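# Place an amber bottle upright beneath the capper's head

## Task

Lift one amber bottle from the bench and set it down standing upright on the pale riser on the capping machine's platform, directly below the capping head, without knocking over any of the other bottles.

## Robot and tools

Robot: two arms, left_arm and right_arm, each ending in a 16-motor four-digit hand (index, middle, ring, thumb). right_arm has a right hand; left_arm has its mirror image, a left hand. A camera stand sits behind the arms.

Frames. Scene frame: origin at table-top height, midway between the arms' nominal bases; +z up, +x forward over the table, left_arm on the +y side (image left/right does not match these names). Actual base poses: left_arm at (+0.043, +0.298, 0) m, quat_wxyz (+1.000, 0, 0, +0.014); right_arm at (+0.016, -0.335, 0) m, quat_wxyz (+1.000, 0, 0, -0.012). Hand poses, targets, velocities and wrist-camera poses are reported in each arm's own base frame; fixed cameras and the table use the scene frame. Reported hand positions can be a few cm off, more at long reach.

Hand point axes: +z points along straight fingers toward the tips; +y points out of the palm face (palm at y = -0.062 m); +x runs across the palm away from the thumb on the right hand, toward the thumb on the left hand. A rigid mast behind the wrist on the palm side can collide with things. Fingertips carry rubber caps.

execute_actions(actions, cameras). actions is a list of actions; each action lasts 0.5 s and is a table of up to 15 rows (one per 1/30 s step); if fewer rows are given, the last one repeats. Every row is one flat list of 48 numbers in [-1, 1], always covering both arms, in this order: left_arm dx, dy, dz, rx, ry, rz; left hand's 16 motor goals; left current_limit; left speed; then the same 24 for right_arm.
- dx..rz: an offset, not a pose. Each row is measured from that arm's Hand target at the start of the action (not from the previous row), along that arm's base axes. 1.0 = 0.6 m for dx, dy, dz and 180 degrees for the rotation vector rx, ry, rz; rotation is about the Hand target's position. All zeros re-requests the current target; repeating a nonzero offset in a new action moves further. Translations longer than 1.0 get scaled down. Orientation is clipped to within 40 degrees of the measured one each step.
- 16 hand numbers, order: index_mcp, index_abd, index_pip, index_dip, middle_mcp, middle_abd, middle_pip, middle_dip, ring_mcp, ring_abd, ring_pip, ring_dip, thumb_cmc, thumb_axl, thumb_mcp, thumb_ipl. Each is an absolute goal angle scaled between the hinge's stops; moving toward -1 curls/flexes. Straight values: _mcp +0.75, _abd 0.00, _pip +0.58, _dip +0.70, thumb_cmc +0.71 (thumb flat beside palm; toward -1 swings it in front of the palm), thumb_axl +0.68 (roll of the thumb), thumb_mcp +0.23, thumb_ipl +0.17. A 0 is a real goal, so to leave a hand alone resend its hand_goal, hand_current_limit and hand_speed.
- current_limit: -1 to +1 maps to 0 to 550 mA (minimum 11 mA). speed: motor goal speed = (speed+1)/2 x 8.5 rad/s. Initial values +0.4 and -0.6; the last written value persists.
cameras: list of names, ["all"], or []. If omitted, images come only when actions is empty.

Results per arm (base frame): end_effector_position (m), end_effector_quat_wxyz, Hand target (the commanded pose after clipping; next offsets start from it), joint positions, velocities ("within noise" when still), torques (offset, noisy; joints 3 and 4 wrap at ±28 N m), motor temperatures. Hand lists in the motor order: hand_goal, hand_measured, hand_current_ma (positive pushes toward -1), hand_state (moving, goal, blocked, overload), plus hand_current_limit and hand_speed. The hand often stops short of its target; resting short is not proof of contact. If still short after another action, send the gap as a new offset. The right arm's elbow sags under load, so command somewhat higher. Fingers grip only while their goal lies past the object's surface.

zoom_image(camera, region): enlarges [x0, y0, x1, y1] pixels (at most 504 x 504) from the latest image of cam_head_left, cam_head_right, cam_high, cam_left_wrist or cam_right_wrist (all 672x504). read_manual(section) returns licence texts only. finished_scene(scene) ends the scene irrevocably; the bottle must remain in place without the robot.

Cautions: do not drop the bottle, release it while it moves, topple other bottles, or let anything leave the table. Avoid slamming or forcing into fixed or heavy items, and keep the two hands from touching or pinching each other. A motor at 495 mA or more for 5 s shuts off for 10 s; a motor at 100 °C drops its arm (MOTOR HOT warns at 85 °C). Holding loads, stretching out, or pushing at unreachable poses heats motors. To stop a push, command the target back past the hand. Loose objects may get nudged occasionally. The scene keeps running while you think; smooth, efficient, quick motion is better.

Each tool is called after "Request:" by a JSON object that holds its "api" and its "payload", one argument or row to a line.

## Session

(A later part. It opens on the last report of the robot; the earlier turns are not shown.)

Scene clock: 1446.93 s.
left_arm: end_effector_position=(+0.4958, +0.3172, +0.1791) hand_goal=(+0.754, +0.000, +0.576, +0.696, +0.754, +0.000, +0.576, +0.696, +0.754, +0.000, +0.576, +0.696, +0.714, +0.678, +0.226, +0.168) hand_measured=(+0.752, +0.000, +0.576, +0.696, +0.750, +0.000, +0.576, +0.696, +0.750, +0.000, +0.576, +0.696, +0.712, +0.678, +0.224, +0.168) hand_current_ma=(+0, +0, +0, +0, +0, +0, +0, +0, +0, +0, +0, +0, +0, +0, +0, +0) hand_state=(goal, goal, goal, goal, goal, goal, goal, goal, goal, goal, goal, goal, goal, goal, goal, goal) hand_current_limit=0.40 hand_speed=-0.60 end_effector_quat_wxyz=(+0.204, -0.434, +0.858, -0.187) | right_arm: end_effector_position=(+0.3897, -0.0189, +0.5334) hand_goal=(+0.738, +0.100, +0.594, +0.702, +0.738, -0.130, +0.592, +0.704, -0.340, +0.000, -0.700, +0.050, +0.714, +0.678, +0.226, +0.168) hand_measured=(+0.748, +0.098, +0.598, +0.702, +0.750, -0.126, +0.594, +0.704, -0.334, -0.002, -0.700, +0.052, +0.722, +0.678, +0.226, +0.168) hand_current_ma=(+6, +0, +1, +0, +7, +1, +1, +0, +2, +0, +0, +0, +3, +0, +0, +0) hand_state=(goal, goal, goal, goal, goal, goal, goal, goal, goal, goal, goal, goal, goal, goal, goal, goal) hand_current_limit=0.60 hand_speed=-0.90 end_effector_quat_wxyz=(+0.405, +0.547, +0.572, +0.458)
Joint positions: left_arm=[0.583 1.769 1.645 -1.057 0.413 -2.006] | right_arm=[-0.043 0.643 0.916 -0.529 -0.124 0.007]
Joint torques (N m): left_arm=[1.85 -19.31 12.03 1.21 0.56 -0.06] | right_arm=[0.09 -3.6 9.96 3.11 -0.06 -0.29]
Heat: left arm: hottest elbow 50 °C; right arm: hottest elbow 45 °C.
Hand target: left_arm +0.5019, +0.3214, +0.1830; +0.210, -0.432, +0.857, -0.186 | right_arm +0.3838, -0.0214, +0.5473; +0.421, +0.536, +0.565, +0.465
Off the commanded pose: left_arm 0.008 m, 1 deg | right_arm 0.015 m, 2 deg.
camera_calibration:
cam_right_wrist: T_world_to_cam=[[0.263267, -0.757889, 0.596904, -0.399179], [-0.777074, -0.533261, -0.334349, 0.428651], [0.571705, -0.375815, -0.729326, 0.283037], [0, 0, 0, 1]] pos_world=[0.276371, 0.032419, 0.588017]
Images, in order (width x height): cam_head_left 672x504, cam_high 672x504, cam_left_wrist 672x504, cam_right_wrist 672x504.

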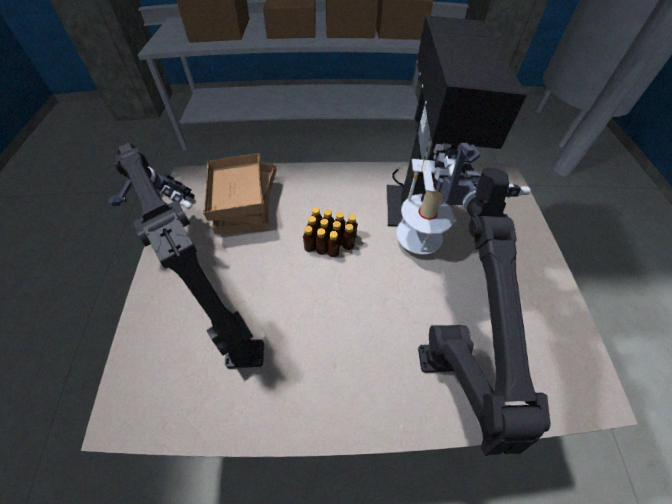

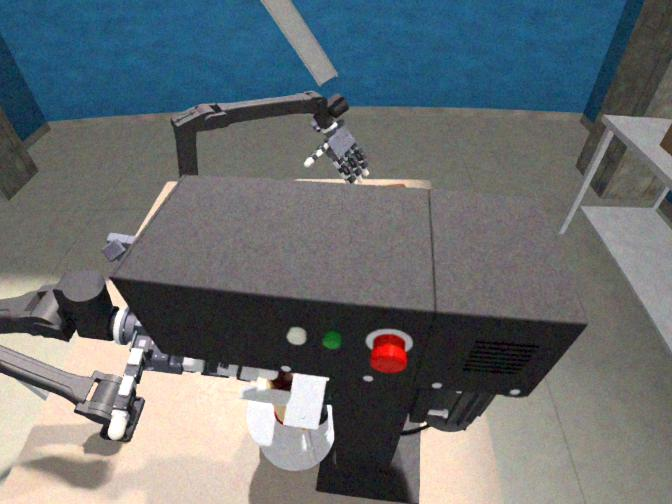

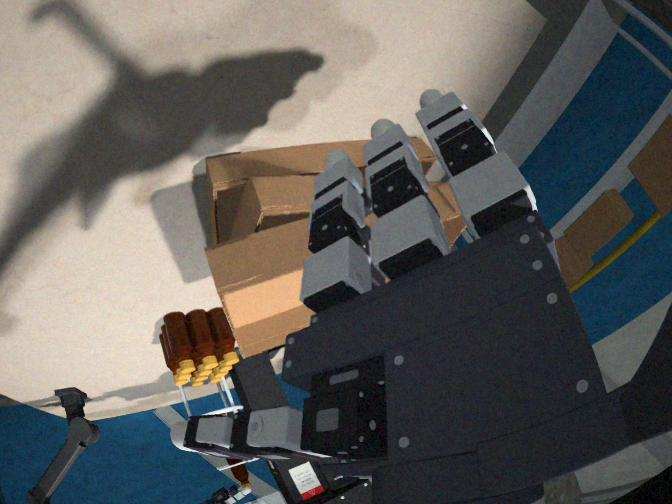

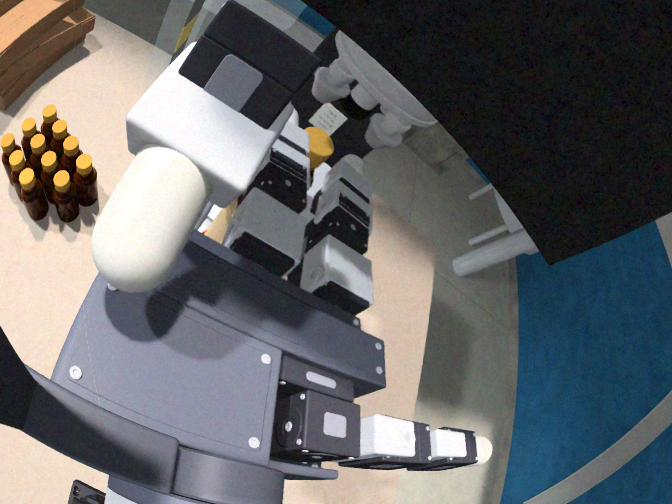

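Request:
{"api": "execute_actions", "payload": {
  "actions": [
    [[0,0,0,0,0,0,0.754,0,0.576,0.696,0.754,0,0.576,0.696,0.754,0,0.576,0.696,0.714,0.678,0.226,0.168,0.4,-0.6, -0.035,-0.003,0.0,0,0.0,0,0.738,0.14,0.594,0.702,0.738,-0.18,0.592,0.704,-0.34,0,-0.7,0.05,0.714,0.678,0.226,0.168,0.6,-0.8]],
    [[0,0,0,0,0,0,0.754,0,0.576,0.696,0.754,0,0.576,0.696,0.754,0,0.576,0.696,0.714,0.678,0.226,0.168,0.4,-0.6, -0.035,-0.003,0.0,0,0.0,0,0.738,0.14,0.594,0.702,0.738,-0.18,0.592,0.704,-0.34,0,-0.7,0.05,0.714,0.678,0.226,0.168,0.6,-0.8]]
  ],
  "cameras": ["cam_left_wrist", "cam_right_wrist"]
}}

Request:
{"api": "zoom_image", "payload": {
  "camera": "cam_right_wrist",
  "region": [230, 60, 410, 240]
}}

Request:
{"api": "zoom_image", "payload": {
  "camera": "cam_left_wrist",
  "region": [200, 440, 270, 504]
}}

Scene clock: 1461.63 s.
left_arm: end_effector_position=(+0.4958, +0.3172, +0.1791) hand_goal=(+0.754, +0.000, +0.576, +0.696, +0.754, +0.000, +0.576, +0.696, +0.754, +0.000, +0.576, +0.696, +0.714, +0.678, +0.226, +0.168) hand_measured=(+0.752, +0.000, +0.576, +0.696, +0.750, +0.000, +0.576, +0.696, +0.750, +0.000, +0.576, +0.696, +0.712, +0.678, +0.224, +0.168) hand_current_ma=(+0, +0, +0, +0, +0, +0, +0, +0, +0, +0, +0, +0, +0, +0, +0, +0) hand_state=(goal, goal, goal, goal, goal, goal, goal, goal, goal, goal, goal, goal, goal, goal, goal, goal) hand_current_limit=0.40 hand_speed=-0.60 end_effector_quat_wxyz=(+0.204, -0.434, +0.858, -0.187) | right_arm: end_effector_position=(+0.3440, -0.0233, +0.5450) hand_goal=(+0.738, +0.140, +0.594, +0.702, +0.738, -0.180, +0.592, +0.704, -0.340, +0.000, -0.700, +0.050, +0.714, +0.678, +0.226, +0.168) hand_measured=(+0.748, +0.138, +0.598, +0.702, +0.750, -0.176, +0.594, +0.704, -0.336, -0.002, -0.700, +0.052, +0.722, +0.678, +0.226, +0.168) hand_current_ma=(+6, +0, +1, +0, +7, +1, +1, +0, +2, +0, +0, +0, +3, +0, +0, +0) hand_state=(goal, goal, goal, goal, goal, goal, goal, goal, goal, goal, goal, goal, goal, goal, goal, goal) hand_current_limit=0.60 hand_speed=-0.80 end_effector_quat_wxyz=(+0.417, +0.538, +0.564, +0.468)
Joint positions: left_arm=[0.583 1.769 1.645 -1.057 0.413 -2.006] | right_arm=[-0.081 0.521 0.891 -0.588 -0.159 -0.001]
Joint torques (N m): left_arm=[1.85 -19.31 12.01 1.2 0.56 -0.06] | right_arm=[0.03 -1.55 9.7 1.96 -0.16 -0.29]
Heat: left arm: hottest elbow 50 °C; right arm: hottest elbow 44 °C.
Hand target: left_arm +0.5019, +0.3214, +0.1830; +0.210, -0.432, +0.857, -0.186 | right_arm +0.3417, -0.0250, +0.5472; +0.421, +0.537, +0.564, +0.465
Off the commanded pose: left_arm 0.008 m, 1 deg | right_arm 0.004 m, 1 deg.
camera_calibration:
cam_right_wrist: T_world_to_cam=[[0.237515, -0.757521, 0.60807, -0.39469], [-0.764313, -0.532077, -0.364308, 0.406651], [0.599511, -0.378227, -0.705359, 0.293298], [0, 0, 0, 1]] pos_world=[0.228717, 0.0283168, 0.595025]
Images, in order (width x height): cam_left_wrist 672x504, cam_right_wrist 672x504.

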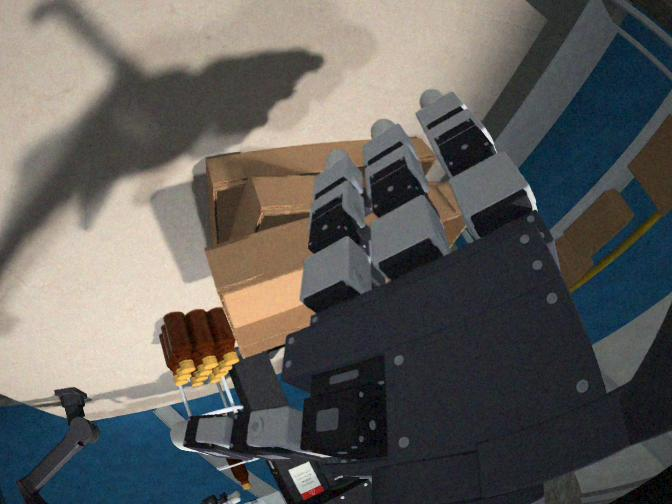

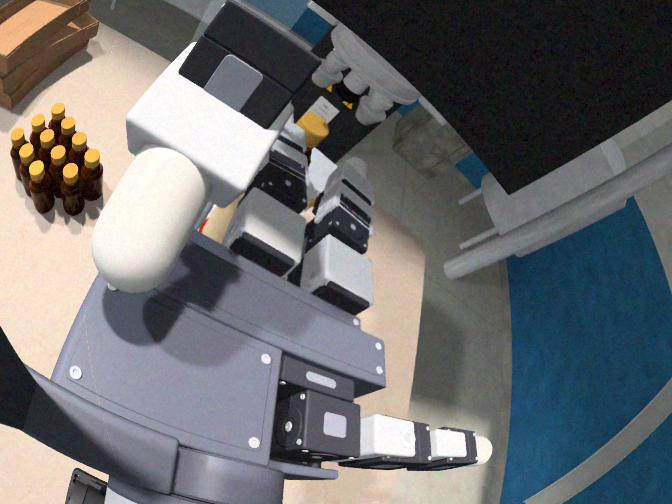

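Scaled by 2.800 from the camera's 672x504 image, which has a finer 960x720 frame.

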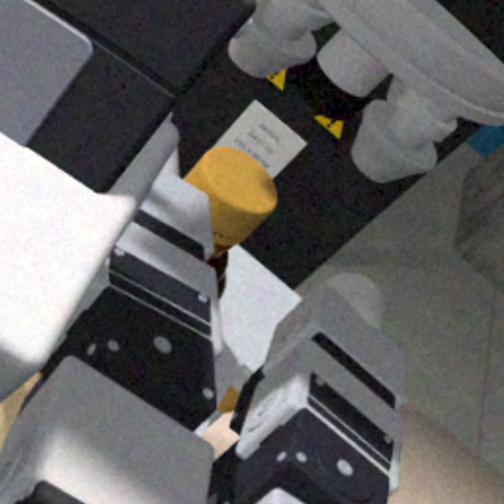

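Scaled by 7.200 from the camera's 672x504 image, which has a finer 960x720 frame.

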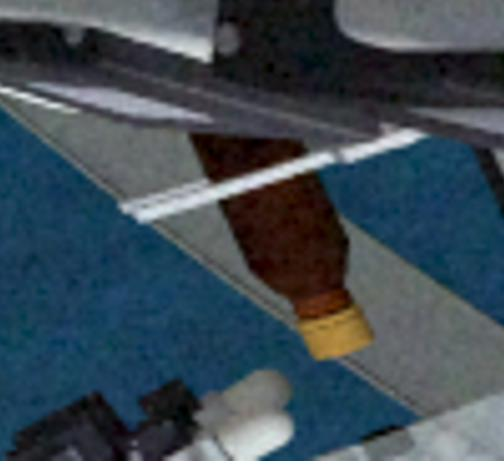

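Request:
{"api": "execute_actions", "payload": {
  "actions": [
    [[0,0,0,0,0,0,0.754,0,0.576,0.696,0.754,0,0.576,0.696,0.754,0,0.576,0.696,0.714,0.678,0.226,0.168,0.4,-0.6, -0.06,-0.005,0.0,0,0.0,0,0.738,0.14,0.594,0.702,0.738,-0.18,0.592,0.704,-0.34,0,-0.7,0.05,0.714,0.678,0.226,0.168,0.4,-0.8]],
    [[0,0,0,0,0,0,0.754,0,0.576,0.696,0.754,0,0.576,0.696,0.754,0,0.576,0.696,0.714,0.678,0.226,0.168,0.4,-0.6, -0.08,-0.005,0.02,0,0.0,0,0.738,0.14,0.594,0.702,0.738,-0.18,0.592,0.704,-0.34,0,-0.7,0.05,0.714,0.678,0.226,0.168,0.4,-0.8]]
  ],
  "cameras": ["all"]
}}

Request:
{"api": "zoom_image", "payload": {
  "camera": "cam_head_left",
  "region": [390, 120, 490, 260]
}}

Request:
{"api": "zoom_image", "payload": {
  "camera": "cam_head_right",
  "region": [390, 110, 500, 260]
}}

Request:
{"api": "zoom_image", "payload": {
  "camera": "cam_high",
  "region": [230, 355, 330, 435]
}}

Scene clock: 1477.17 s.
left_arm: end_effector_position=(+0.4958, +0.3172, +0.1791) hand_goal=(+0.754, +0.000, +0.576, +0.696, +0.754, +0.000, +0.576, +0.696, +0.754, +0.000, +0.576, +0.696, +0.714, +0.678, +0.226, +0.168) hand_measured=(+0.752, +0.000, +0.576, +0.696, +0.750, +0.000, +0.576, +0.696, +0.750, +0.000, +0.576, +0.696, +0.712, +0.678, +0.224, +0.168) hand_current_ma=(+0, +0, +0, +0, +0, +0, +0, +0, +0, +0, +0, +0, +0, +0, +0, +0) hand_state=(goal, goal, goal, goal, goal, goal, goal, goal, goal, goal, goal, goal, goal, goal, goal, goal) hand_current_limit=0.40 hand_speed=-0.60 end_effector_quat_wxyz=(+0.204, -0.434, +0.858, -0.187) | right_arm: end_effector_position=(+0.2657, -0.0318, +0.5368) hand_goal=(+0.738, +0.140, +0.594, +0.702, +0.738, -0.180, +0.592, +0.704, -0.340, +0.000, -0.700, +0.050, +0.714, +0.678, +0.226, +0.168) hand_measured=(+0.748, +0.138, +0.598, +0.702, +0.750, -0.176, +0.594, +0.704, -0.336, -0.002, -0.700, +0.052, +0.722, +0.678, +0.226, +0.168) hand_current_ma=(+6, +0, +1, +0, +7, +1, +1, +0, +1, +0, +0, +0, +3, +0, +0, +0) hand_state=(goal, goal, goal, goal, goal, goal, goal, goal, goal, goal, goal, goal, goal, goal, goal, goal) hand_current_limit=0.40 hand_speed=-0.80 end_effector_quat_wxyz=(+0.407, +0.547, +0.567, +0.462)
Joint positions: left_arm=[0.583 1.769 1.645 -1.057 0.413 -2.006] | right_arm=[-0.263 0.317 0.878 -0.819 -0.334 -0.041]
Joint torques (N m): left_arm=[1.9 -19.25 12.03 1.2 0.56 -0.06] | right_arm=[0.15 1.49 12.11 1.92 -0.22 -0.3]
Heat: left arm: hottest elbow 50 °C; right arm: hottest elbow 44 °C.
Hand target: left_arm +0.5019, +0.3214, +0.1830; +0.210, -0.432, +0.857, -0.186 | right_arm +0.2577, -0.0311, +0.5593; +0.421, +0.536, +0.564, +0.465
Off the commanded pose: left_arm 0.008 m, 1 deg | right_arm 0.024 m, 2 deg.
camera_calibration:
cam_right_wrist: T_world_to_cam=[[0.253059, -0.763067, 0.594719, -0.374677], [-0.775969, -0.527221, -0.346281, 0.332766], [0.577784, -0.373854, -0.725534, 0.347965], [0, 0, 0, 1]] pos_world=[0.151983, 0.0196259, 0.590518]

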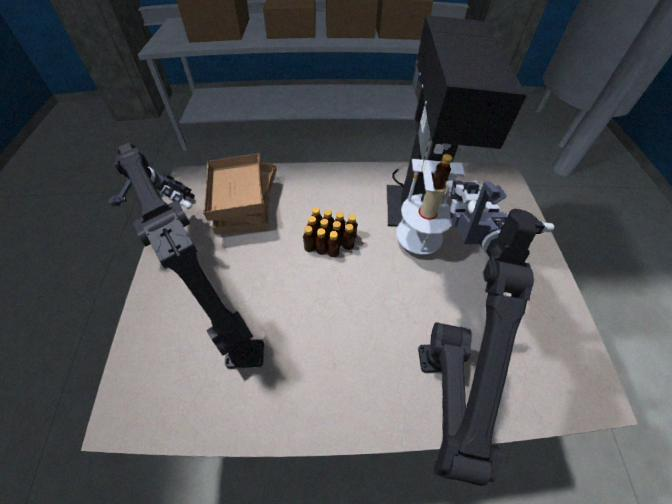

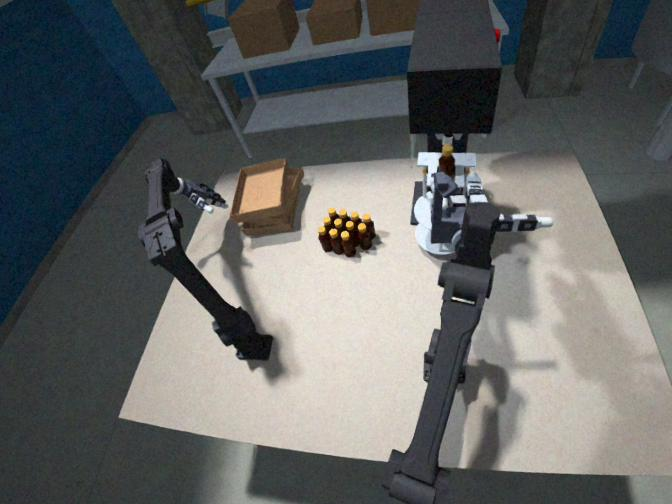

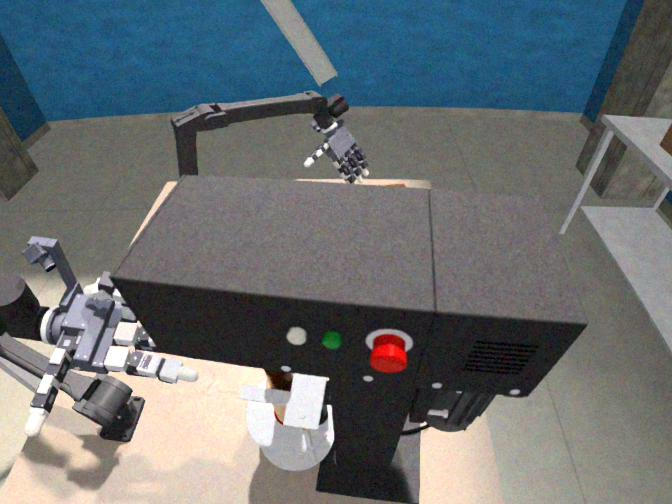

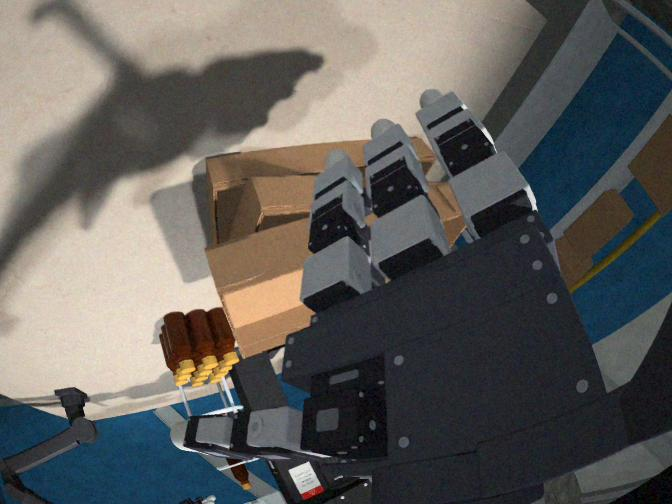

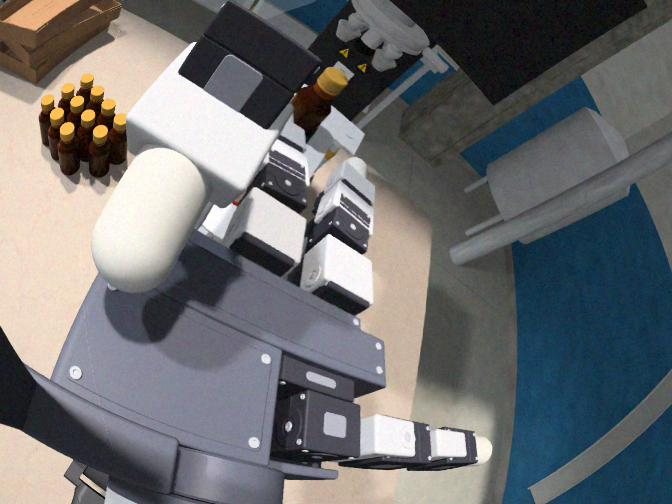

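Scaled by 3.600 from the camera's 672x504 image, which has a finer 960x720 frame.

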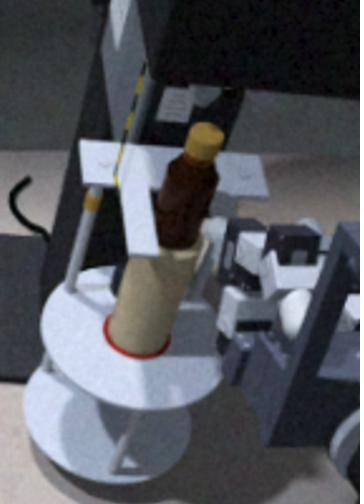

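Scaled by 3.360 from the camera's 672x504 image, which has a finer 960x720 frame.

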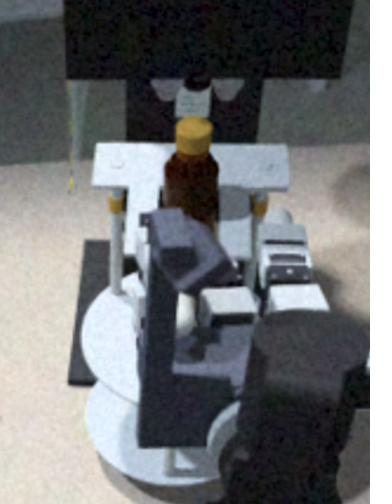

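Scaled by 5.040 from the camera's 672x504 image, which has a finer 960x720 frame.

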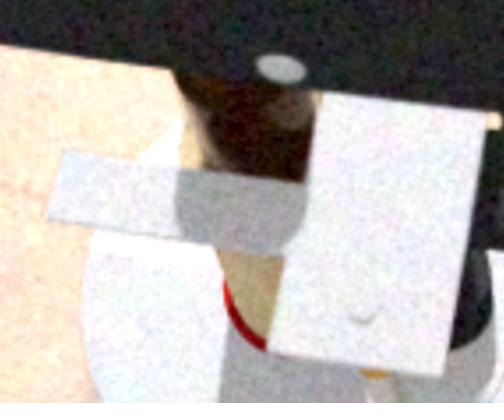

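Request:
{"api": "finished_scene", "payload": {
  "scene": 1
}}

The scene is finished: the task was done.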